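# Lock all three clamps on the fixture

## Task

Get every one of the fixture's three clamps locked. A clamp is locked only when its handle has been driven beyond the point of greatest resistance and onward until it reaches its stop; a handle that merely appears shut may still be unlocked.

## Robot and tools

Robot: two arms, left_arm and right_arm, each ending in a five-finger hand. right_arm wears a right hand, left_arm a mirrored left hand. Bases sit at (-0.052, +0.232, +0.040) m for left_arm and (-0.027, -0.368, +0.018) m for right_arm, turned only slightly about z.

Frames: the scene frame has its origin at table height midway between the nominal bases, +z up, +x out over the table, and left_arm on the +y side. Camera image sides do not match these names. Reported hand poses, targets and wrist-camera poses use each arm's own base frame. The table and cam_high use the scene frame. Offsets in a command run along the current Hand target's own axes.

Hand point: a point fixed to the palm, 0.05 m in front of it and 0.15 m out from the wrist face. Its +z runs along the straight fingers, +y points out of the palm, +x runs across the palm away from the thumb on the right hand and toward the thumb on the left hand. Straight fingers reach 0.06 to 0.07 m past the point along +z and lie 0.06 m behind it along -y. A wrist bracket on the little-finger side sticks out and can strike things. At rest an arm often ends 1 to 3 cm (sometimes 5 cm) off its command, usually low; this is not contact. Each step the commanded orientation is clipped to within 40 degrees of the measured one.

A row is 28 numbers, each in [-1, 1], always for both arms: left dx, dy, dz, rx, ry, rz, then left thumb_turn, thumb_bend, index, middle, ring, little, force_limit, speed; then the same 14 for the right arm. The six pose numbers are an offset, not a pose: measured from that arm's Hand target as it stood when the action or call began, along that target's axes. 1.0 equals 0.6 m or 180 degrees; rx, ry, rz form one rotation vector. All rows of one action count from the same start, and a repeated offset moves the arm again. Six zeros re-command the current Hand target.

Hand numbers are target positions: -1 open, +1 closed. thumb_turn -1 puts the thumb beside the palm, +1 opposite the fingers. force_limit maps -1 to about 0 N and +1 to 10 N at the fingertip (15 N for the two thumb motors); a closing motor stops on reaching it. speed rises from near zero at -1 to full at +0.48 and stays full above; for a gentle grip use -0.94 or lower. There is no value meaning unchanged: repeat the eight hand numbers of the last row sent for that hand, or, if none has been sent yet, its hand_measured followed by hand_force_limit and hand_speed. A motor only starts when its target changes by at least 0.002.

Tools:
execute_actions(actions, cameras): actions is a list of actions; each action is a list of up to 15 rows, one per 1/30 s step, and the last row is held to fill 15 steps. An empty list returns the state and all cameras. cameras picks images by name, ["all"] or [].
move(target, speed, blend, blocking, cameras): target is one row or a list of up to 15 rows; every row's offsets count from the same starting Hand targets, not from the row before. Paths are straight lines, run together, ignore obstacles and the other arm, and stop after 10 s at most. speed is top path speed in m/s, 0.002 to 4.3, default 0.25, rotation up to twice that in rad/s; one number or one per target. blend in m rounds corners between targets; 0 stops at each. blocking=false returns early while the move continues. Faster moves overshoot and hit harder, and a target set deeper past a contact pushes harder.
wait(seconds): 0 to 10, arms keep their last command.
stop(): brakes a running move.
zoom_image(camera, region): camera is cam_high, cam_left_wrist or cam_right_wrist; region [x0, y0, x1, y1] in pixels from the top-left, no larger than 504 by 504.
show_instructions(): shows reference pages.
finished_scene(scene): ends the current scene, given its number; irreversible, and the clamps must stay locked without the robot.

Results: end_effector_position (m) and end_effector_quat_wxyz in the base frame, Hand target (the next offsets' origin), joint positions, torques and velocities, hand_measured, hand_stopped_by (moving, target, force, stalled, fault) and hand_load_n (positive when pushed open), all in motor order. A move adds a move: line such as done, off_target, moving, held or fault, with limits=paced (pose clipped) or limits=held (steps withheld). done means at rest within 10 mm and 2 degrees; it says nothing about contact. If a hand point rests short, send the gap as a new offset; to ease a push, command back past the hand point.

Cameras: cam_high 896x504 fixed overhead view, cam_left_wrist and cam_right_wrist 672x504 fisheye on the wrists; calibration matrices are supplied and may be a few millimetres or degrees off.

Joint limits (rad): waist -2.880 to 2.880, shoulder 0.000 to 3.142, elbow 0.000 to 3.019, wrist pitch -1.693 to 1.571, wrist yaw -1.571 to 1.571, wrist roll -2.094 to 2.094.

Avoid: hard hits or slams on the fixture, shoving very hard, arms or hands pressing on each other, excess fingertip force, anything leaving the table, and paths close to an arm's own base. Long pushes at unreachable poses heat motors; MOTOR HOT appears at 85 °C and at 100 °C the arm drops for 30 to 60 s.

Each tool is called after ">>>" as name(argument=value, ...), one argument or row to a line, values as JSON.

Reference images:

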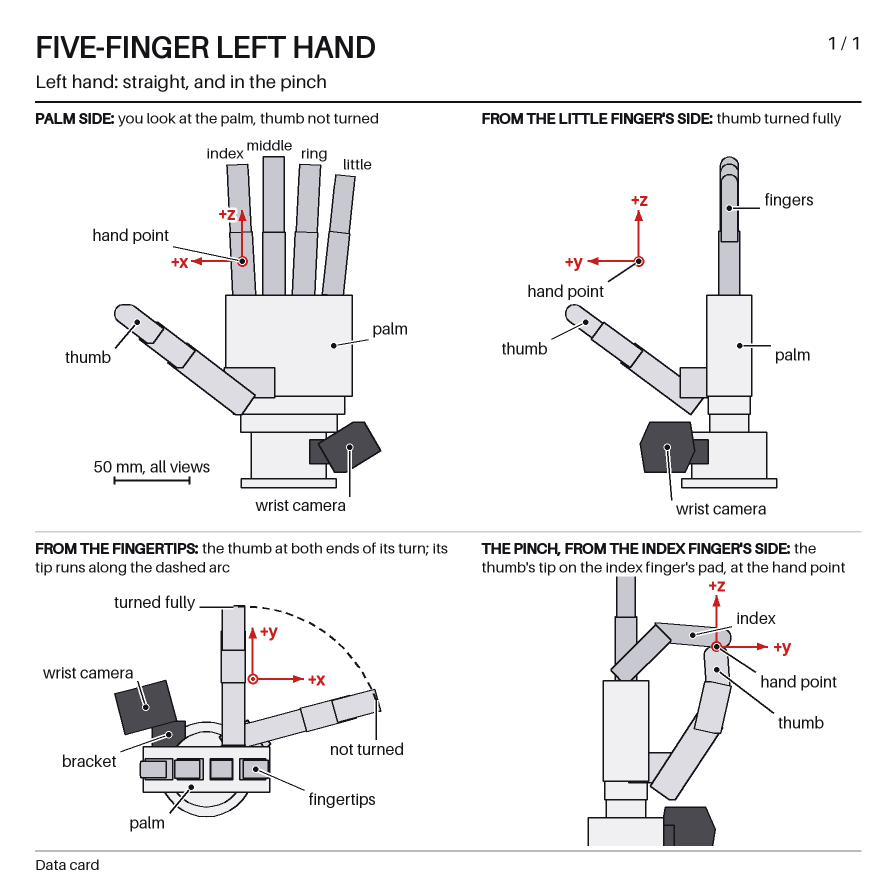

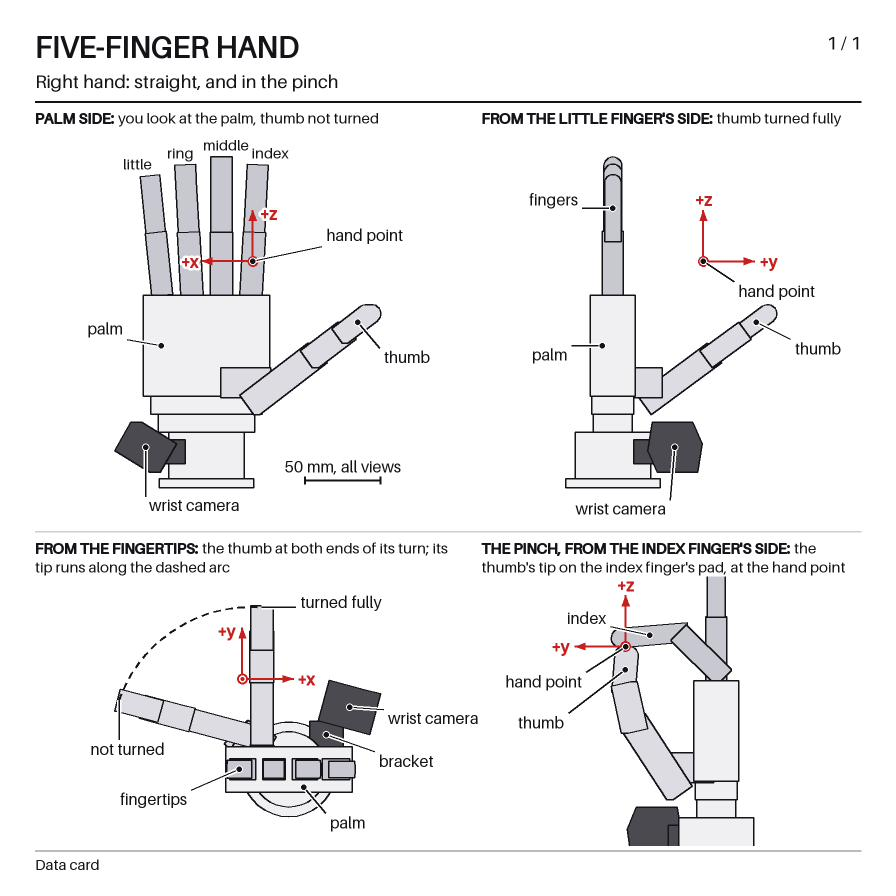

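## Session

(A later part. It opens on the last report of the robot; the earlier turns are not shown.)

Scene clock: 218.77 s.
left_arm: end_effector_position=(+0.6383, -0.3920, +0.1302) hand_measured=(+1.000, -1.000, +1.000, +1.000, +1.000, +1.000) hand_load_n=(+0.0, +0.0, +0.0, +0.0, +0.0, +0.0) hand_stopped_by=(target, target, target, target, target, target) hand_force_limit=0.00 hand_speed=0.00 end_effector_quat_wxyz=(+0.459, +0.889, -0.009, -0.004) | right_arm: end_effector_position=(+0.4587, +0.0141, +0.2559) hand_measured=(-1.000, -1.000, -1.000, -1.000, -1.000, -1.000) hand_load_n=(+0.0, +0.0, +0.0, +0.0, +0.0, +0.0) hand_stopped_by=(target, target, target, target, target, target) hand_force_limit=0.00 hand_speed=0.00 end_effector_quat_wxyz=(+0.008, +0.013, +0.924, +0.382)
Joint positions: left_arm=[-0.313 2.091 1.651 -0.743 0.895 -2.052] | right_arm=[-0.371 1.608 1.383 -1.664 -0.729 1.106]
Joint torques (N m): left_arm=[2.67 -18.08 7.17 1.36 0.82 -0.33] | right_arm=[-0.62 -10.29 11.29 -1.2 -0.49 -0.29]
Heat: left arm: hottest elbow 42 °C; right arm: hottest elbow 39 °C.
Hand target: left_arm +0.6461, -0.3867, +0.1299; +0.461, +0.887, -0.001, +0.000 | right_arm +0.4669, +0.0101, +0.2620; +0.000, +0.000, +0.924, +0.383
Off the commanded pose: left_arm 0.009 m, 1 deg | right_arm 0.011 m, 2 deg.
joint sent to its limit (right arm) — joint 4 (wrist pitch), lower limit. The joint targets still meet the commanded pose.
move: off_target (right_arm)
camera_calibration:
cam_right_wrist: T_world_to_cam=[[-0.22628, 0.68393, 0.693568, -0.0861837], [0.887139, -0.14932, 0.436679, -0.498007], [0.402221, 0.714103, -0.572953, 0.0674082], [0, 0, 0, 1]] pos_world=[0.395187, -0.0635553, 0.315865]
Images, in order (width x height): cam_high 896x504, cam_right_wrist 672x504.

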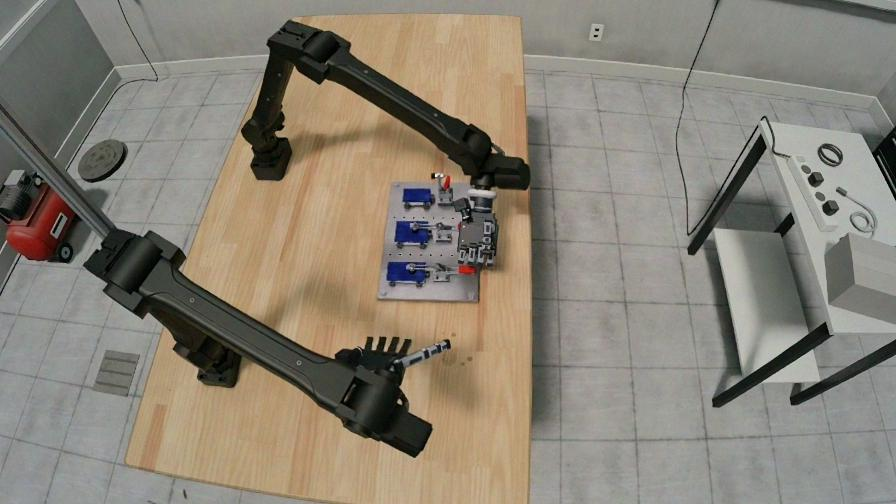

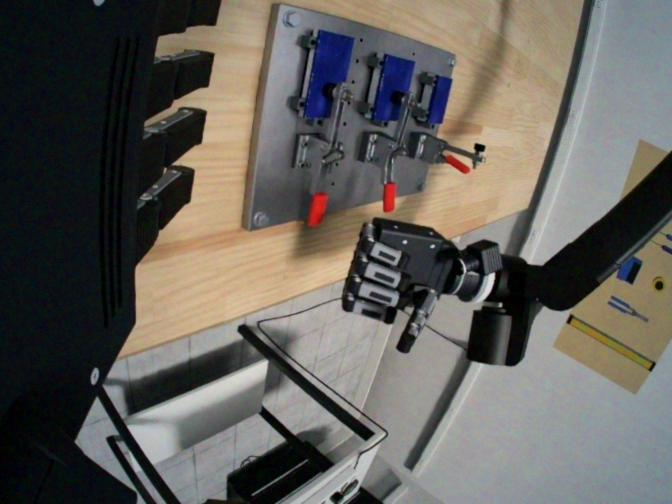

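>>> move(
  target=[-0.0167,-0.073,0.041,0,0,0,1,-1,1,1,1,1,0,0,0,0,0,0,0,0,-1,-1,-1,-1,-1,-1,0,0],
  speed=0.1,
  cameras=["cam_high","cam_right_wrist"],
)

>>> zoom_image(
  camera="cam_high",
  region=[380, 170, 560, 320],
)

>>> zoom_image(
  camera="cam_right_wrist",
  region=[230, 50, 530, 350],
)

Scene clock: 226.50 s.
left_arm: end_effector_position=(+0.6290, -0.3873, +0.0827) hand_measured=(+1.000, -1.000, +1.000, +1.000, +1.000, +1.000) hand_load_n=(+0.0, +0.0, +0.0, +0.0, +0.0, +0.0) hand_stopped_by=(target, target, target, target, target, target) hand_force_limit=0.00 hand_speed=0.00 end_effector_quat_wxyz=(+0.459, +0.888, -0.008, -0.004) | right_arm: end_effector_position=(+0.4587, +0.0141, +0.2559) hand_measured=(-1.000, -1.000, -1.000, -1.000, -1.000, -1.000) hand_load_n=(+0.0, +0.0, -0.5, +0.0, +0.0, +0.0) hand_stopped_by=(target, target, target, target, target, target) hand_force_limit=0.00 hand_speed=0.00 end_effector_quat_wxyz=(+0.008, +0.013, +0.924, +0.382)
Joint positions: left_arm=[-0.311 2.127 1.571 -0.627 0.896 -2.052] | right_arm=[-0.371 1.608 1.383 -1.664 -0.729 1.106]
Joint torques (N m): left_arm=[2.78 -17.79 6.86 1.42 0.84 -0.29] | right_arm=[-0.26 -10.34 11.34 -1.21 -0.49 -0.28]
Heat: left arm: hottest elbow 41 °C; right arm: hottest elbow 39 °C.
Hand target: left_arm +0.6362, -0.3816, +0.0798; +0.461, +0.887, -0.001, +0.000 | right_arm +0.4669, +0.0101, +0.2620; +0.000, +0.000, +0.924, +0.383
Off the commanded pose: left_arm 0.010 m, 1 deg | right_arm 0.011 m, 2 deg.
joint sent to its limit (right arm) — joint 4 (wrist pitch), lower limit. The joint targets still meet the commanded pose.
move: off_target (right_arm)
camera_calibration:
cam_right_wrist: T_world_to_cam=[[-0.22628, 0.68393, 0.693568, -0.0861837], [0.887139, -0.14932, 0.436679, -0.498007], [0.402221, 0.714103, -0.572953, 0.0674082], [0, 0, 0, 1]] pos_world=[0.395187, -0.0635553, 0.315865]
Images, in order (width x height): cam_high 896x504, cam_right_wrist 672x504.

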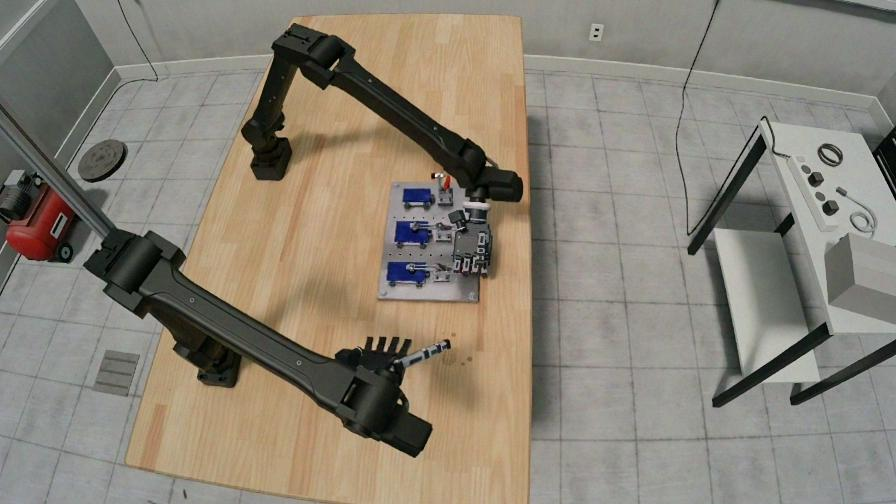

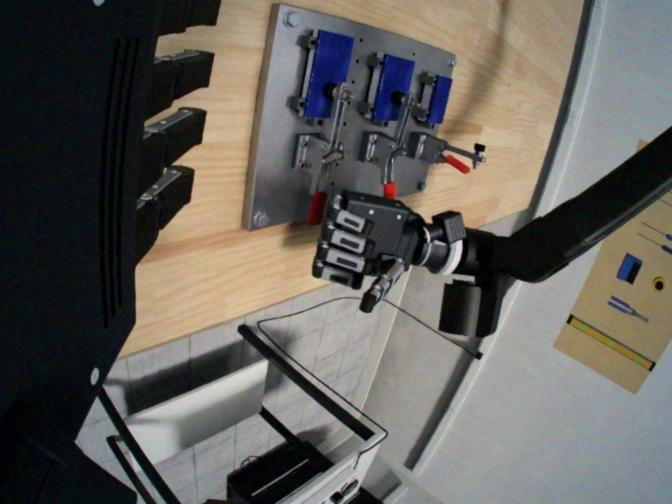

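Scaled by 2.800 from the camera's 896x504 image, which has a finer 1280x720 frame.

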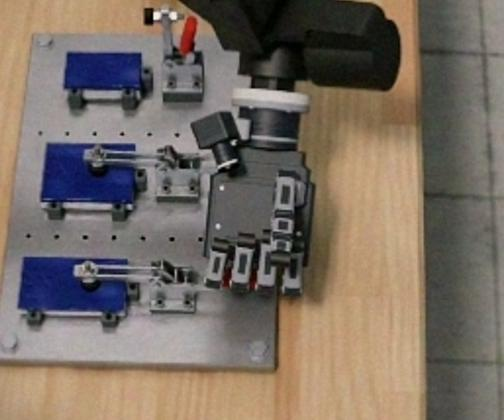

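Scaled by 1.680 from the camera's 672x504 image, which has a finer 960x720 frame.

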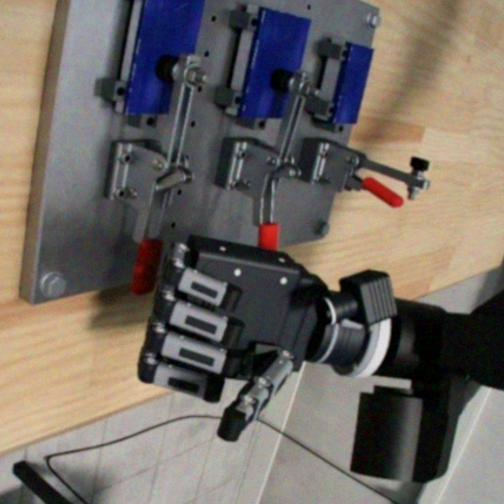

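>>> move(
  target=[0,-0.0205,0.0143,0,0,0,1,-1,1,1,1,1,0,0,0,0,0,0,0,0,-1,-1,-1,-1,-1,-1,0,0],
  speed=0.05,
)

>>> move(
  target=[0,-0.0205,0.0143,0,0,0,1,-1,1,1,1,1,0,0,0,0,0,0,0,0,-1,-1,-1,-1,-1,-1,0,0],
  speed=0.05,
  cameras=["cam_right_wrist"],
)

>>> zoom_image(
  camera="cam_right_wrist",
  region=[230, 50, 530, 350],
)

Scene clock: 233.23 s.
left_arm: end_effector_position=(+0.6301, -0.3877, +0.0729) hand_measured=(+1.000, -1.000, +1.000, +1.000, +1.000, +1.000) hand_load_n=(+0.0, +0.0, +0.0, +0.0, +0.0, +0.0) hand_stopped_by=(target, target, target, target, target, target) hand_force_limit=0.00 hand_speed=0.00 end_effector_quat_wxyz=(+0.460, +0.888, -0.009, -0.001) | right_arm: end_effector_position=(+0.4587, +0.0141, +0.2559) hand_measured=(-1.000, -1.000, -1.000, -1.000, -1.000, -1.000) hand_load_n=(+0.0, +0.0, +0.0, +0.0, +0.0, +0.0) hand_stopped_by=(target, target, target, target, target, target) hand_force_limit=0.00 hand_speed=0.00 end_effector_quat_wxyz=(+0.008, +0.013, +0.924, +0.382)
Joint positions: left_arm=[-0.311 2.143 1.566 -0.599 0.896 -2.052] | right_arm=[-0.371 1.608 1.383 -1.664 -0.729 1.106]
Joint torques (N m): left_arm=[2.2 -17.85 6.56 1.44 0.85 -0.28] | right_arm=[-0.79 -10.17 11.23 -1.21 -0.49 -0.3]
Heat: left arm: hottest elbow 41 °C; right arm: hottest elbow 39 °C.
Hand target: left_arm +0.6362, -0.3816, +0.0649; +0.461, +0.887, -0.001, +0.000 | right_arm +0.4669, +0.0101, +0.2620; +0.000, +0.000, +0.924, +0.383
Off the commanded pose: left_arm 0.012 m, 1 deg | right_arm 0.011 m, 2 deg.
joint sent to its limit (right arm) — joint 4 (wrist pitch), lower limit. The joint targets still meet the commanded pose.
move: off_target (left_arm, right_arm)

Scene clock: 233.93 s.
left_arm: end_effector_position=(+0.6320, -0.3881, +0.0673) hand_measured=(+1.000, -1.000, +1.000, +1.000, +1.000, +1.000) hand_load_n=(+0.0, +0.0, +0.0, +0.0, +0.0, +0.0) hand_stopped_by=(target, target, target, target, target, target) hand_force_limit=0.00 hand_speed=0.00 end_effector_quat_wxyz=(+0.464, +0.886, -0.012, +0.005) | right_arm: end_effector_position=(+0.4587, +0.0141, +0.2559) hand_measured=(-1.000, -1.000, -1.000, -1.000, -1.000, -1.000) hand_load_n=(+0.0, +0.0, +0.0, +0.0, +0.0, +0.0) hand_stopped_by=(target, target, target, target, target, target) hand_force_limit=0.00 hand_speed=0.00 end_effector_quat_wxyz=(+0.008, +0.013, +0.924, +0.382)
Joint positions: left_arm=[-0.31 2.155 1.563 -0.57 0.9 -2.052] | right_arm=[-0.371 1.608 1.383 -1.664 -0.729 1.106]
Joint torques (N m): left_arm=[2.67 -16.62 6.16 1.35 0.64 -0.31] | right_arm=[-0.56 -10.05 11.36 -1.21 -0.5 -0.26]
Heat: left arm: hottest elbow 41 °C; right arm: hottest elbow 39 °C.
Hand target: left_arm +0.6362, -0.3815, +0.0498; +0.461, +0.887, -0.001, +0.000 | right_arm +0.4669, +0.0101, +0.2620; +0.000, +0.000, +0.924, +0.383
Off the commanded pose: left_arm 0.019 m, 1 deg | right_arm 0.011 m, 2 deg.
joint sent to its limit (right arm) — joint 4 (wrist pitch), lower limit. The joint targets still meet the commanded pose.
move: off_target (left_arm, right_arm)
camera_calibration:
cam_right_wrist: T_world_to_cam=[[-0.22628, 0.68393, 0.693568, -0.0861837], [0.887139, -0.14932, 0.436679, -0.498007], [0.402221, 0.714103, -0.572953, 0.0674082], [0, 0, 0, 1]] pos_world=[0.395187, -0.0635553, 0.315865]
Images, in order (width x height): cam_right_wrist 672x504.

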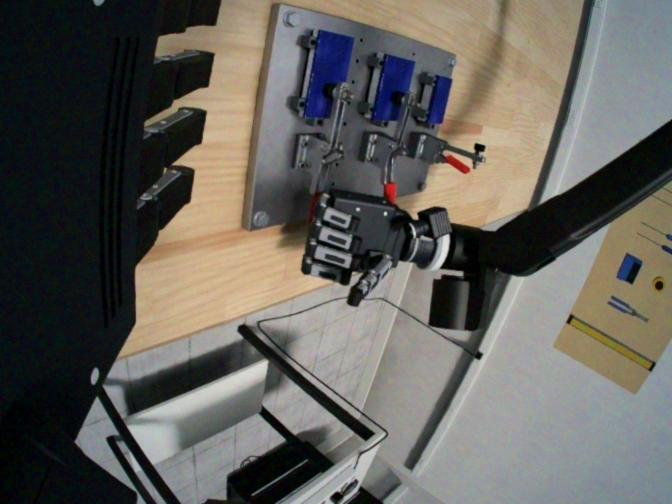

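Scaled by 1.680 from the camera's 672x504 image, which has a finer 960x720 frame.

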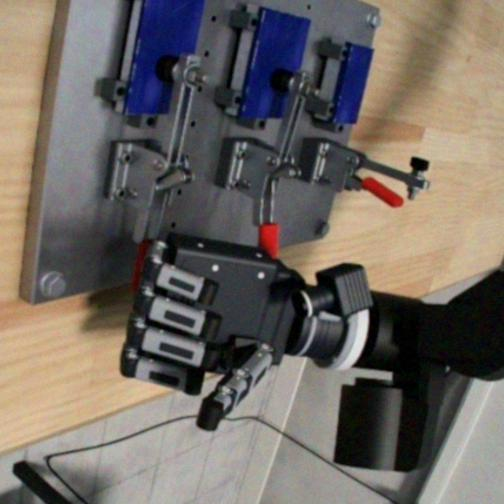

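>>> move(
  target=[0,-0.0273,0.0191,0,0,0,1,-1,1,1,1,1,0,0,0,0,0,0,0,0,-1,-1,-1,-1,-1,-1,0,0],
  speed=0.05,
  cameras=["cam_right_wrist","cam_high"],
)

>>> zoom_image(
  camera="cam_right_wrist",
  region=[230, 50, 530, 350],
)

>>> zoom_image(
  camera="cam_high",
  region=[380, 170, 560, 320],
)

Scene clock: 238.77 s.
left_arm: end_effector_position=(+0.6346, -0.3866, +0.0670) hand_measured=(+1.000, -1.000, +1.000, +1.000, +1.000, +1.000) hand_load_n=(+0.0, +0.0, +0.0, +0.0, +0.0, +0.0) hand_stopped_by=(target, target, target, target, target, target) hand_force_limit=0.00 hand_speed=0.00 end_effector_quat_wxyz=(+0.470, +0.882, -0.015, +0.012) | right_arm: end_effector_position=(+0.4587, +0.0141, +0.2559) hand_measured=(-1.000, -1.000, -1.000, -1.000, -1.000, -1.000) hand_load_n=(+0.0, +0.0, +0.0, +0.0, +0.0, +0.0) hand_stopped_by=(target, target, target, target, target, target) hand_force_limit=0.00 hand_speed=0.00 end_effector_quat_wxyz=(+0.008, +0.013, +0.924, +0.382)
Joint positions: left_arm=[-0.306 2.159 1.558 -0.538 0.91 -2.055] | right_arm=[-0.371 1.608 1.383 -1.664 -0.729 1.106]
Joint torques (N m): left_arm=[1.9 -15.09 5.83 1.77 0.19 -0.24] | right_arm=[-0.97 -10.17 11.32 -1.22 -0.51 -0.3]
Heat: left arm: hottest elbow 40 °C; right arm: hottest elbow 39 °C.
Hand target: left_arm +0.6363, -0.3814, +0.0299; +0.461, +0.887, +0.000, +0.000 | right_arm +0.4669, +0.0101, +0.2620; +0.000, +0.000, +0.924, +0.383
Off the commanded pose: left_arm 0.038 m, 2 deg | right_arm 0.011 m, 2 deg.
joint sent to its limit (right arm) — joint 4 (wrist pitch), lower limit. The joint targets still meet the commanded pose.
move: off_target (left_arm, right_arm)
camera_calibration:
cam_right_wrist: T_world_to_cam=[[-0.22628, 0.68393, 0.693568, -0.0861837], [0.887139, -0.14932, 0.436679, -0.498007], [0.402221, 0.714103, -0.572953, 0.0674082], [0, 0, 0, 1]] pos_world=[0.395187, -0.0635553, 0.315865]
Images, in order (width x height): cam_high 896x504, cam_right_wrist 672x504.

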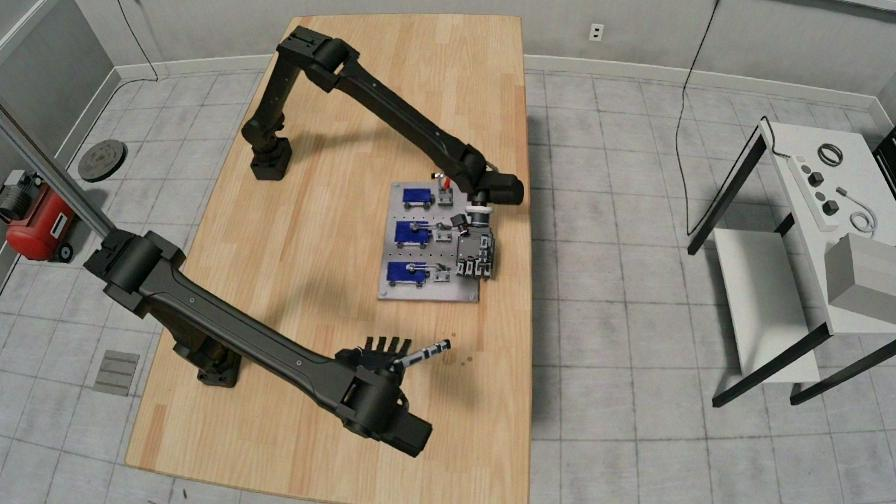

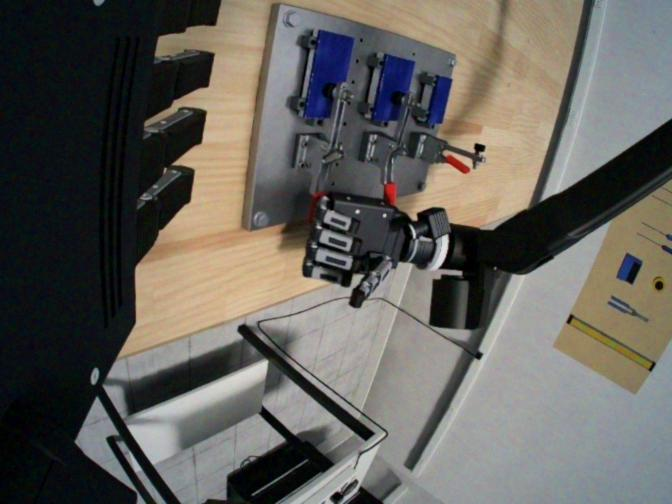

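Scaled by 1.680 from the camera's 672x504 image, which has a finer 960x720 frame.

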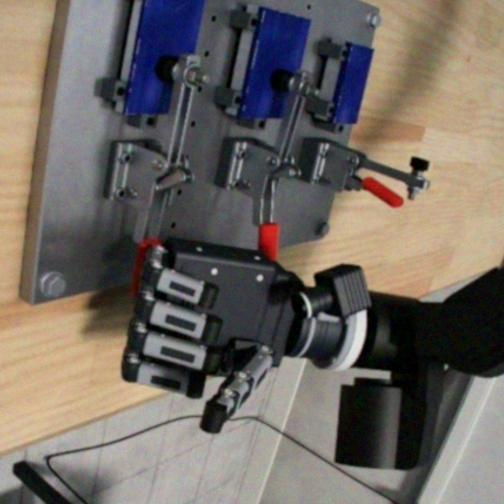

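Scaled by 2.800 from the camera's 896x504 image, which has a finer 1280x720 frame.

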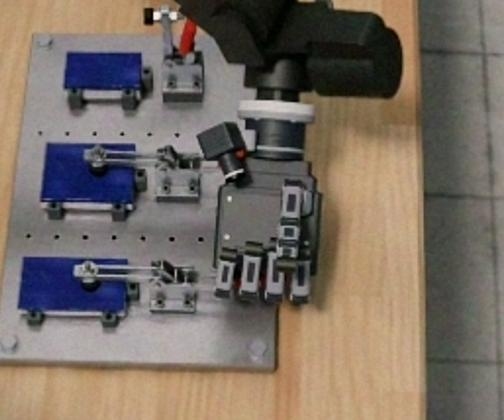

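>>> move(
  target=[0,-0.0273,0.0191,0,0,0,1,-1,1,1,1,1,0,0,0,0,0,0,0,0,-1,-1,-1,-1,-1,-1,0,0],
  speed=0.05,
)

>>> move(
  target=[0,-0.0273,0.0191,0,0,0,1,-1,1,1,1,1,0,0,0,0,0,0,0,0,-1,-1,-1,-1,-1,-1,0,0],
  speed=0.05,
  cameras=["cam_right_wrist","cam_high"],
)

>>> zoom_image(
  camera="cam_right_wrist",
  region=[230, 50, 530, 350],
)

Scene clock: 248.43 s.
left_arm: end_effector_position=(+0.6364, -0.3852, +0.0668) hand_measured=(+1.000, -1.000, +1.000, +1.000, +1.000, +1.000) hand_load_n=(+0.0, +0.0, -0.5, +0.0, +0.0, +0.0) hand_stopped_by=(target, target, target, target, target, target) hand_force_limit=0.00 hand_speed=0.00 end_effector_quat_wxyz=(+0.478, +0.878, -0.016, +0.017) | right_arm: end_effector_position=(+0.4587, +0.0141, +0.2559) hand_measured=(-1.000, -1.000, -1.000, -1.000, -1.000, -1.000) hand_load_n=(+0.0, +0.0, +0.0, +0.0, +0.0, +0.0) hand_stopped_by=(target, target, target, target, target, target) hand_force_limit=0.00 hand_speed=0.00 end_effector_quat_wxyz=(+0.008, +0.013, +0.924, +0.382)
Joint positions: left_arm=[-0.302 2.164 1.551 -0.508 0.923 -2.063] | right_arm=[-0.371 1.608 1.383 -1.664 -0.729 1.106]
Joint torques (N m): left_arm=[2.14 -12.92 5.44 1.91 -0.41 -0.13] | right_arm=[-0.62 -9.93 11.33 -1.18 -0.52 -0.31]
Heat: left arm: hottest elbow 38 °C; right arm: hottest elbow 39 °C.
Hand target: left_arm +0.6363, -0.3813, +0.0099; +0.461, +0.887, +0.000, +0.000 | right_arm +0.4669, +0.0101, +0.2620; +0.000, +0.000, +0.924, +0.383
Off the commanded pose: left_arm 0.057 m, 3 deg | right_arm 0.011 m, 2 deg.
joint sent to its limit (right arm) — joint 4 (wrist pitch), lower limit. The joint targets still meet the commanded pose.
move: off_target (left_arm, right_arm)

Scene clock: 249.20 s.
left_arm: end_effector_position=(+0.6375, -0.3840, +0.0666) hand_measured=(+1.000, -1.000, +1.000, +1.000, +1.000, +1.000) hand_load_n=(+0.0, +0.0, +0.0, +0.0, +0.0, +0.0) hand_stopped_by=(target, target, target, target, target, target) hand_force_limit=0.00 hand_speed=0.00 end_effector_quat_wxyz=(+0.486, +0.874, -0.017, +0.020) | right_arm: end_effector_position=(+0.4587, +0.0141, +0.2559) hand_measured=(-1.000, -1.000, -1.000, -1.000, -1.000, -1.000) hand_load_n=(+0.0, +0.0, +0.0, +0.0, +0.0, +0.0) hand_stopped_by=(target, target, target, target, target, target) hand_force_limit=0.00 hand_speed=0.00 end_effector_quat_wxyz=(+0.008, +0.013, +0.924, +0.382)
Joint positions: left_arm=[-0.298 2.167 1.544 -0.478 0.938 -2.071] | right_arm=[-0.371 1.608 1.383 -1.664 -0.729 1.106]
Joint torques (N m): left_arm=[2.2 -10.93 5.09 2.21 -1.08 -0.02] | right_arm=[-0.56 -10.05 11.23 -1.26 -0.52 -0.3]
Heat: left arm: hottest elbow 38 °C; right arm: hottest elbow 39 °C.
Hand target: left_arm +0.6364, -0.3814, -0.0100; +0.461, +0.887, -0.001, +0.000 | right_arm +0.4669, +0.0101, +0.2620; +0.000, +0.000, +0.924, +0.383
Off the commanded pose: left_arm 0.077 m, 4 deg | right_arm 0.011 m, 2 deg.
joint sent to its limit (right arm) — joint 4 (wrist pitch), lower limit. The joint targets still meet the commanded pose.
move: off_target (left_arm, right_arm)
camera_calibration:
cam_right_wrist: T_world_to_cam=[[-0.22628, 0.68393, 0.693568, -0.0861837], [0.887139, -0.14932, 0.436679, -0.498007], [0.402221, 0.714103, -0.572953, 0.0674082], [0, 0, 0, 1]] pos_world=[0.395187, -0.0635553, 0.315865]
Images, in order (width x height): cam_high 896x504, cam_right_wrist 672x504.

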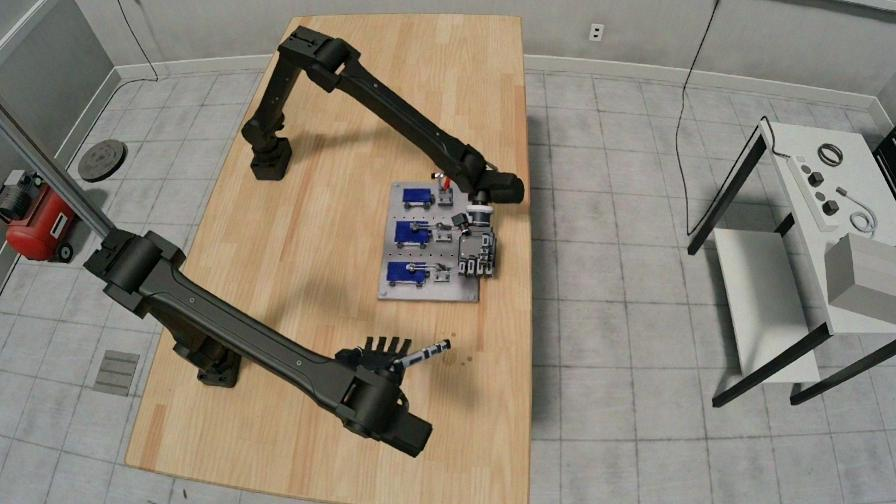

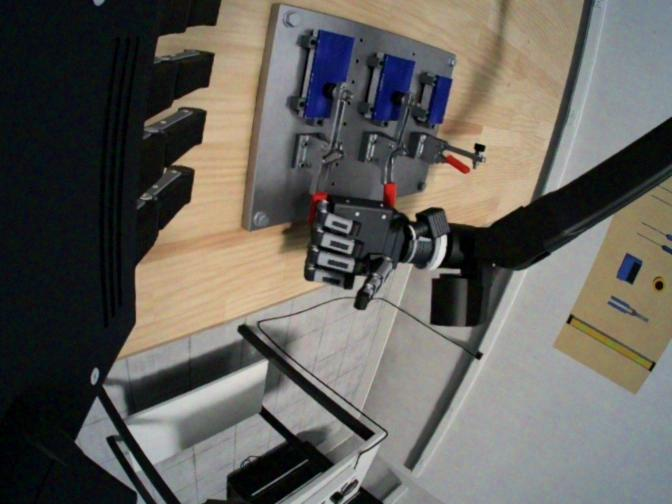

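Scaled by 1.680 from the camera's 672x504 image, which has a finer 960x720 frame.

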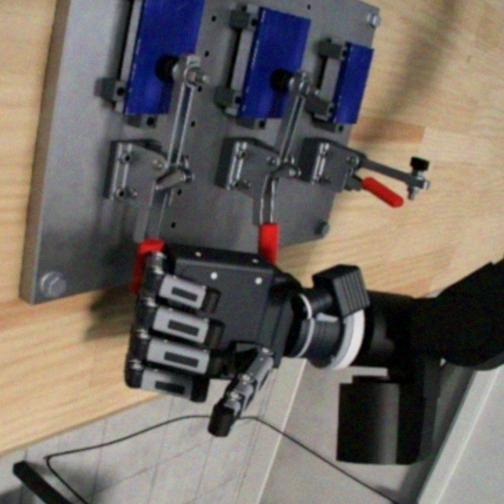

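>>> move(
  target=[-0.015,-0.082,0.0573,0,0,0,1,-1,1,1,1,1,0,0,0,0,0,0,0,0,-1,-1,-1,-1,-1,-1,0,0],
  speed=0.06,
  cameras=["cam_right_wrist","cam_high"],
)

>>> zoom_image(
  camera="cam_right_wrist",
  region=[230, 50, 530, 350],
)

Scene clock: 257.43 s.
left_arm: end_effector_position=(+0.6341, -0.3807, +0.0672) hand_measured=(+1.000, -1.000, +1.000, +1.000, +1.000, +1.000) hand_load_n=(+0.0, -0.5, +0.0, +0.0, +0.0, +0.0) hand_stopped_by=(target, target, target, target, target, target) hand_force_limit=0.00 hand_speed=0.00 end_effector_quat_wxyz=(+0.509, +0.860, -0.029, +0.038) | right_arm: end_effector_position=(+0.4587, +0.0141, +0.2559) hand_measured=(-1.000, -1.000, -1.000, -1.000, -1.000, -1.000) hand_load_n=(+0.0, +0.0, +0.0, +0.0, +0.0, +0.0) hand_stopped_by=(target, target, target, target, target, target) hand_force_limit=0.00 hand_speed=0.00 end_effector_quat_wxyz=(+0.008, +0.013, +0.924, +0.382)
Joint positions: left_arm=[-0.292 2.168 1.499 -0.363 0.978 -2.086] | right_arm=[-0.371 1.608 1.383 -1.664 -0.729 1.106]
Joint torques (N m): left_arm=[1.49 -5.83 3.41 2.22 -2.89 0.24] | right_arm=[-0.79 -10.34 11.21 -1.17 -0.5 -0.3]
Heat: left arm: hottest elbow 37 °C; right arm: hottest elbow 39 °C.
Hand target: left_arm +0.6273, -0.3813, -0.0702; +0.461, +0.887, +0.000, +0.000 | right_arm +0.4669, +0.0101, +0.2620; +0.000, +0.000, +0.924, +0.383
Off the commanded pose: left_arm 0.137 m, 8 deg | right_arm 0.011 m, 2 deg.
joint sent to its limit (right arm) — joint 4 (wrist pitch), lower limit. The joint targets still meet the commanded pose.
move: off_target (left_arm, right_arm)
camera_calibration:
cam_right_wrist: T_world_to_cam=[[-0.22628, 0.68393, 0.693568, -0.0861837], [0.887139, -0.14932, 0.436679, -0.498007], [0.402221, 0.714103, -0.572953, 0.0674082], [0, 0, 0, 1]] pos_world=[0.395187, -0.0635553, 0.315865]
Images, in order (width x height): cam_high 896x504, cam_right_wrist 672x504.

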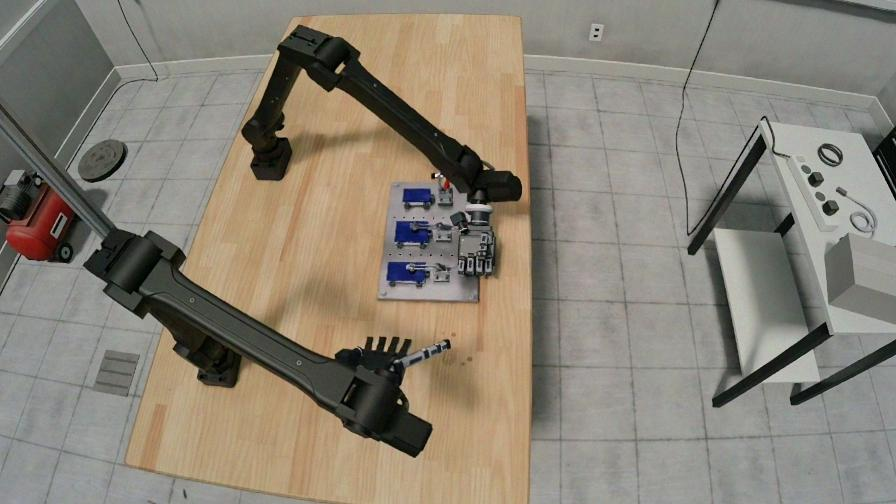

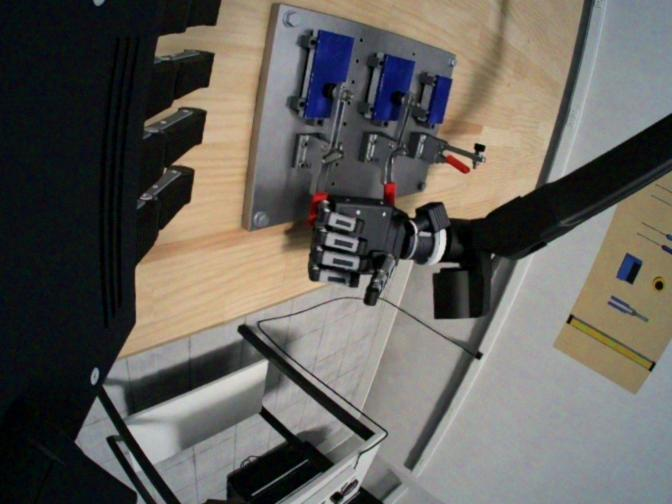

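Scaled by 1.680 from the camera's 672x504 image, which has a finer 960x720 frame.

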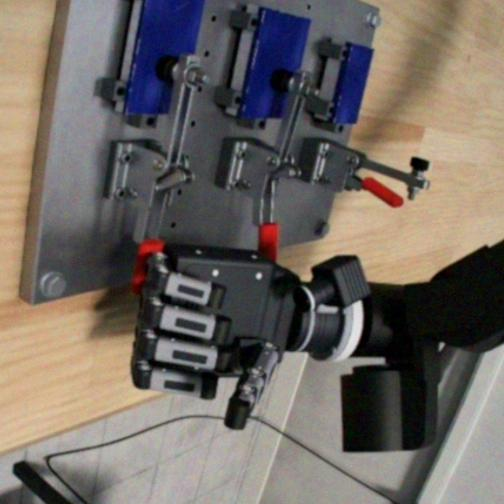

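>>> move(
  target=[
    [0.015,0.273,-0.191,0,0,0,1,-1,1,1,1,1,0,0,0,0,0,0,0,0,-1,-1,-1,-1,-1,-1,0,0],
    [-0.008,0.161,-0.351,0,0,0,1,-1,1,1,1,1,0,0,0,0,0,0,0,0,-1,-1,-1,-1,-1,-1,0,0],
    [-0.008,0.1065,-0.3128,0,0,0,1,-1,1,1,1,1,0,0,0,0,0,0,0,0,-1,-1,-1,-1,-1,-1,0,0],
  ],
  speed=[0.12,0.15,0.1],
  blend=[0.01,0.01,0],
  cameras=["cam_right_wrist","cam_high"],
)

>>> zoom_image(
  camera="cam_right_wrist",
  region=[230, 50, 530, 350],
)

>>> zoom_image(
  camera="cam_high",
  region=[380, 170, 560, 320],
)

Scene clock: 270.77 s.
left_arm: end_effector_position=(+0.6212, -0.2637, +0.0937) hand_measured=(+1.000, -1.000, +1.000, +1.000, +1.000, +1.000) hand_load_n=(+0.0, +0.0, +0.0, +0.0, +0.0, +0.0) hand_stopped_by=(target, target, target, target, target, target) hand_force_limit=0.00 hand_speed=0.00 end_effector_quat_wxyz=(+0.460, +0.888, +0.008, -0.006) | right_arm: end_effector_position=(+0.4587, +0.0141, +0.2559) hand_measured=(-1.000, -1.000, -1.000, -1.000, -1.000, -1.000) hand_load_n=(+0.0, +0.0, +0.0, +0.0, +0.0, +0.0) hand_stopped_by=(target, target, target, target, target, target) hand_force_limit=0.00 hand_speed=0.00 end_effector_quat_wxyz=(+0.008, +0.013, +0.924, +0.382)
Joint positions: left_arm=[-0.118 2.057 1.496 -0.85 0.947 -1.79] | right_arm=[-0.371 1.608 1.383 -1.664 -0.729 1.106]
Joint torques (N m): left_arm=[1.73 -17.08 6.38 1.07 0.93 -0.03] | right_arm=[-0.73 -10.34 11.21 -1.21 -0.51 -0.3]
Motor temperatures (°C): left_arm=[32 35 36 30 29 24] | right_arm=[29 30 39 26 27 27]
Heat: left arm: hottest elbow 36 °C; right arm: hottest elbow 39 °C.
Hand target: left_arm +0.6225, -0.2643, +0.0898; +0.461, +0.887, +0.000, +0.000 | right_arm +0.4669, +0.0101, +0.2620; +0.000, +0.000, +0.924, +0.383
Off the commanded pose: left_arm 0.004 m, 1 deg | right_arm 0.011 m, 2 deg.
joint sent to its limit (right arm) — joint 4 (wrist pitch), lower limit. The joint targets still meet the commanded pose.
move: off_target (right_arm)
camera_calibration:
cam_right_wrist: T_world_to_cam=[[-0.22628, 0.68393, 0.693568, -0.0861837], [0.887139, -0.14932, 0.436679, -0.498007], [0.402221, 0.714103, -0.572953, 0.0674082], [0, 0, 0, 1]] pos_world=[0.395187, -0.0635553, 0.315865]
Images, in order (width x height): cam_high 896x504, cam_right_wrist 672x504.

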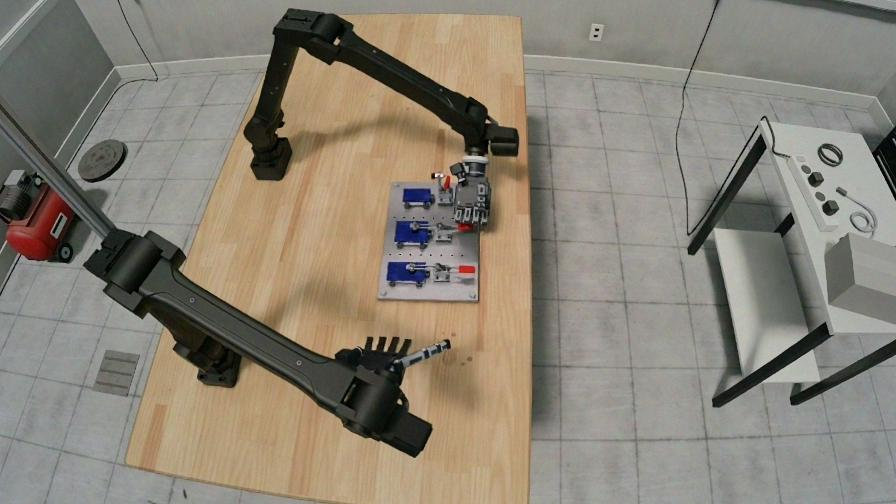

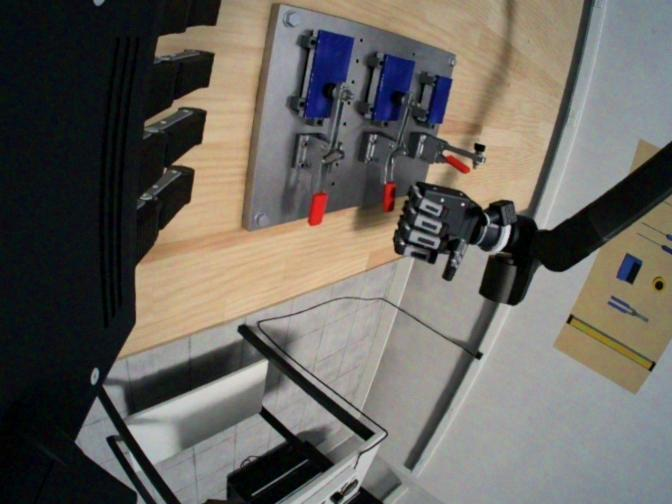

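Scaled by 1.680 from the camera's 672x504 image, which has a finer 960x720 frame.

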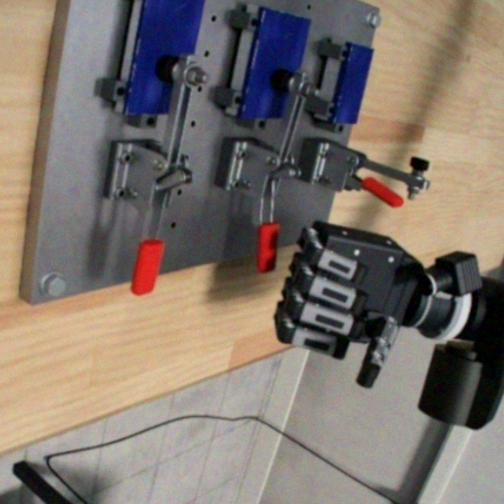

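Scaled by 2.800 from the camera's 896x504 image, which has a finer 1280x720 frame.

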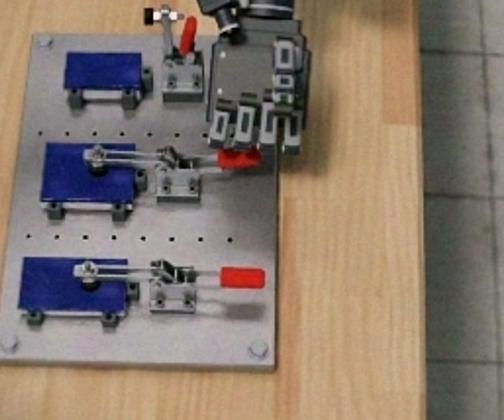

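>>> move(
  target=[0,-0.0205,0.0143,0,0,0,1,-1,1,1,1,1,0,0,0,0,0,0,0,0,-1,-1,-1,-1,-1,-1,0,0],
  speed=0.05,
)

>>> move(
  target=[0,-0.0205,0.0143,0,0,0,1,-1,1,1,1,1,0,0,0,0,0,0,0,0,-1,-1,-1,-1,-1,-1,0,0],
  speed=0.05,
)

>>> move(
  target=[0,-0.0205,0.0143,0,0,0,1,-1,1,1,1,1,0,0,0,0,0,0,0,0,-1,-1,-1,-1,-1,-1,0,0],
  speed=0.05,
  cameras=["cam_right_wrist","cam_high"],
)

>>> zoom_image(
  camera="cam_right_wrist",
  region=[230, 50, 530, 350],
)

>>> zoom_image(
  camera="cam_high",
  region=[380, 170, 560, 320],
)

Scene clock: 277.47 s.
left_arm: end_effector_position=(+0.6219, -0.2639, +0.0816) hand_measured=(+1.000, -1.000, +1.000, +1.000, +1.000, +1.000) hand_load_n=(+0.0, +0.0, +0.5, +0.0, +0.0, +0.0) hand_stopped_by=(target, target, target, target, target, target) hand_force_limit=0.00 hand_speed=0.00 end_effector_quat_wxyz=(+0.460, +0.888, +0.007, -0.004) | right_arm: end_effector_position=(+0.4587, +0.0141, +0.2559) hand_measured=(-1.000, -1.000, -1.000, -1.000, -1.000, -1.000) hand_load_n=(+0.0, +0.0, +0.0, +0.0, +0.0, +0.5) hand_stopped_by=(target, target, target, target, target, target) hand_force_limit=0.00 hand_speed=0.00 end_effector_quat_wxyz=(+0.008, +0.013, +0.924, +0.382)
Joint positions: left_arm=[-0.118 2.075 1.489 -0.819 0.947 -1.789] | right_arm=[-0.371 1.608 1.383 -1.664 -0.729 1.106]
Joint torques (N m): left_arm=[1.79 -16.56 6.24 1.06 0.91 -0.01] | right_arm=[-0.79 -10.11 11.34 -1.31 -0.49 -0.28]
Heat: left arm: hottest elbow 36 °C; right arm: hottest elbow 40 °C.
Hand target: left_arm +0.6225, -0.2642, +0.0748; +0.461, +0.887, +0.000, +0.000 | right_arm +0.4669, +0.0101, +0.2620; +0.000, +0.000, +0.924, +0.383
Off the commanded pose: left_arm 0.007 m, 1 deg | right_arm 0.011 m, 2 deg.
joint sent to its limit (right arm) — joint 4 (wrist pitch), lower limit. The joint targets still meet the commanded pose.
move: off_target (right_arm)

Scene clock: 278.20 s.
left_arm: end_effector_position=(+0.6237, -0.2645, +0.0758) hand_measured=(+1.000, -1.000, +1.000, +1.000, +1.000, +1.000) hand_load_n=(+0.0, +0.0, +0.0, +0.0, +0.0, +0.0) hand_stopped_by=(target, target, target, target, target, target) hand_force_limit=0.00 hand_speed=0.00 end_effector_quat_wxyz=(+0.463, +0.886, +0.004, +0.001) | right_arm: end_effector_position=(+0.4587, +0.0141, +0.2559) hand_measured=(-1.000, -1.000, -1.000, -1.000, -1.000, -1.000) hand_load_n=(+0.0, +0.0, +0.0, +0.0, +0.0, +0.0) hand_stopped_by=(target, target, target, target, target, target) hand_force_limit=0.00 hand_speed=0.00 end_effector_quat_wxyz=(+0.008, +0.013, +0.924, +0.382)
Joint positions: left_arm=[-0.118 2.087 1.486 -0.792 0.953 -1.789] | right_arm=[-0.371 1.608 1.383 -1.664 -0.729 1.106]
Joint torques (N m): left_arm=[2.14 -15.91 5.85 1.09 0.67 -0.01] | right_arm=[-0.67 -10.23 11.33 -1.22 -0.5 -0.29]
Heat: left arm: hottest elbow 36 °C; right arm: hottest elbow 40 °C.
Hand target: left_arm +0.6226, -0.2642, +0.0598; +0.461, +0.887, +0.000, +0.000 | right_arm +0.4669, +0.0101, +0.2620; +0.000, +0.000, +0.924, +0.383
Off the commanded pose: left_arm 0.016 m, 1 deg | right_arm 0.011 m, 2 deg.
joint sent to its limit (right arm) — joint 4 (wrist pitch), lower limit. The joint targets still meet the commanded pose.
move: off_target (left_arm, right_arm)

Scene clock: 278.93 s.
left_arm: end_effector_position=(+0.6246, -0.2652, +0.0759) hand_measured=(+1.000, -1.000, +1.000, +1.000, +1.000, +1.000) hand_load_n=(+0.0, +0.0, +0.0, +0.0, +0.0, +0.5) hand_stopped_by=(target, target, target, target, target, target) hand_force_limit=0.00 hand_speed=0.00 end_effector_quat_wxyz=(+0.469, +0.883, -0.001, +0.008) | right_arm: end_effector_position=(+0.4587, +0.0141, +0.2559) hand_measured=(-1.000, -1.000, -1.000, -1.000, -1.000, -1.000) hand_load_n=(+0.0, +0.0, +0.0, +0.0, +0.0, +0.0) hand_stopped_by=(target, target, target, target, target, target) hand_force_limit=0.00 hand_speed=0.00 end_effector_quat_wxyz=(+0.008, +0.013, +0.924, +0.382)
Joint positions: left_arm=[-0.118 2.09 1.481 -0.768 0.962 -1.789] | right_arm=[-0.371 1.608 1.383 -1.664 -0.729 1.106]
Joint torques (N m): left_arm=[1.67 -14.1 5.46 1.31 0.22 0] | right_arm=[-0.62 -10.23 11.32 -1.24 -0.51 -0.3]
Heat: left arm: hottest elbow 36 °C; right arm: hottest elbow 40 °C.
Hand target: left_arm +0.6226, -0.2642, +0.0450; +0.461, +0.887, +0.000, +0.000 | right_arm +0.4669, +0.0101, +0.2620; +0.000, +0.000, +0.924, +0.383
Off the commanded pose: left_arm 0.031 m, 1 deg | right_arm 0.011 m, 2 deg.
joint sent to its limit (right arm) — joint 4 (wrist pitch), lower limit. The joint targets still meet the commanded pose.
move: off_target (left_arm, right_arm)
camera_calibration:
cam_right_wrist: T_world_to_cam=[[-0.22628, 0.68393, 0.693568, -0.0861837], [0.887139, -0.14932, 0.436679, -0.498007], [0.402221, 0.714103, -0.572953, 0.0674082], [0, 0, 0, 1]] pos_world=[0.395187, -0.0635553, 0.315865]
Images, in order (width x height): cam_high 896x504, cam_right_wrist 672x504.

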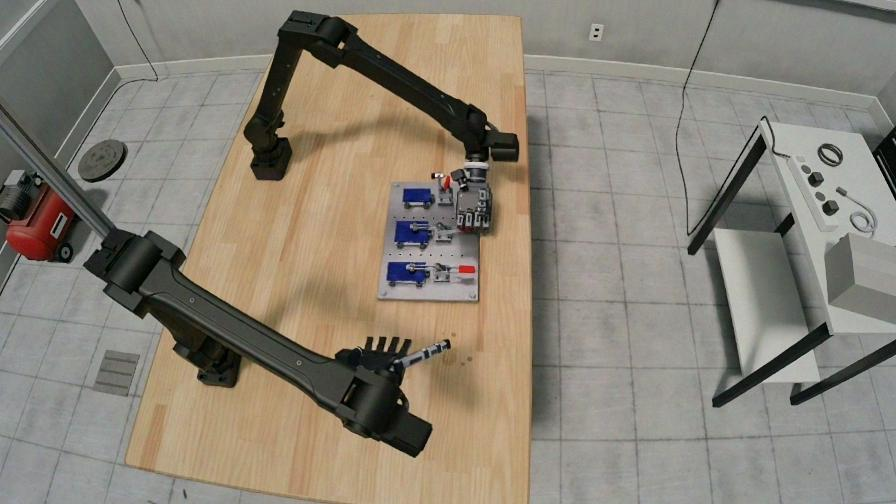

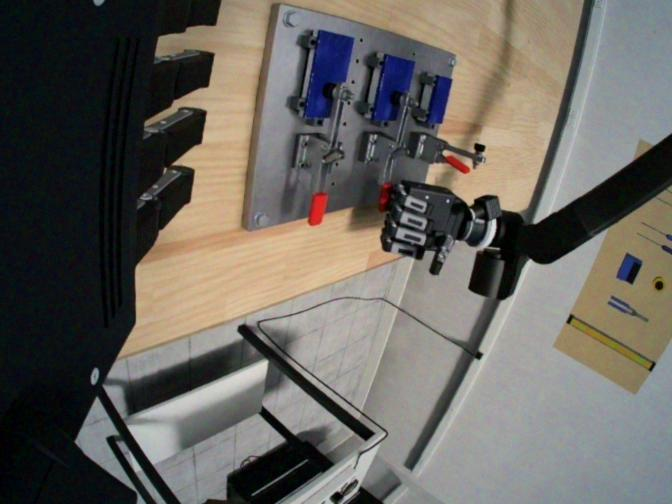

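Scaled by 1.680 from the camera's 672x504 image, which has a finer 960x720 frame.

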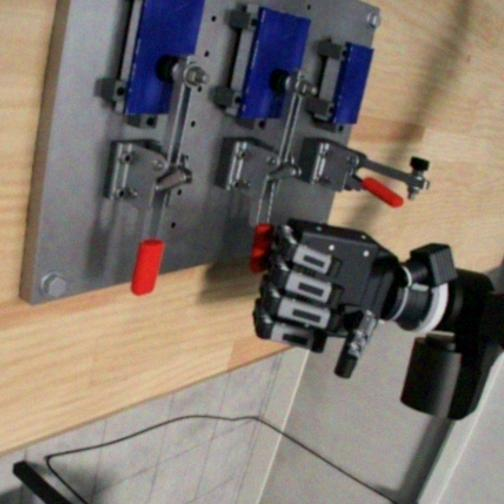

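Scaled by 2.800 from the camera's 896x504 image, which has a finer 1280x720 frame.

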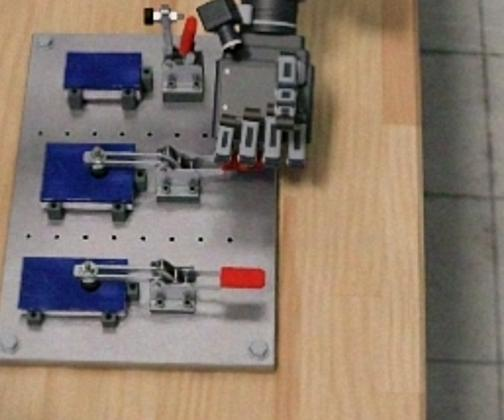

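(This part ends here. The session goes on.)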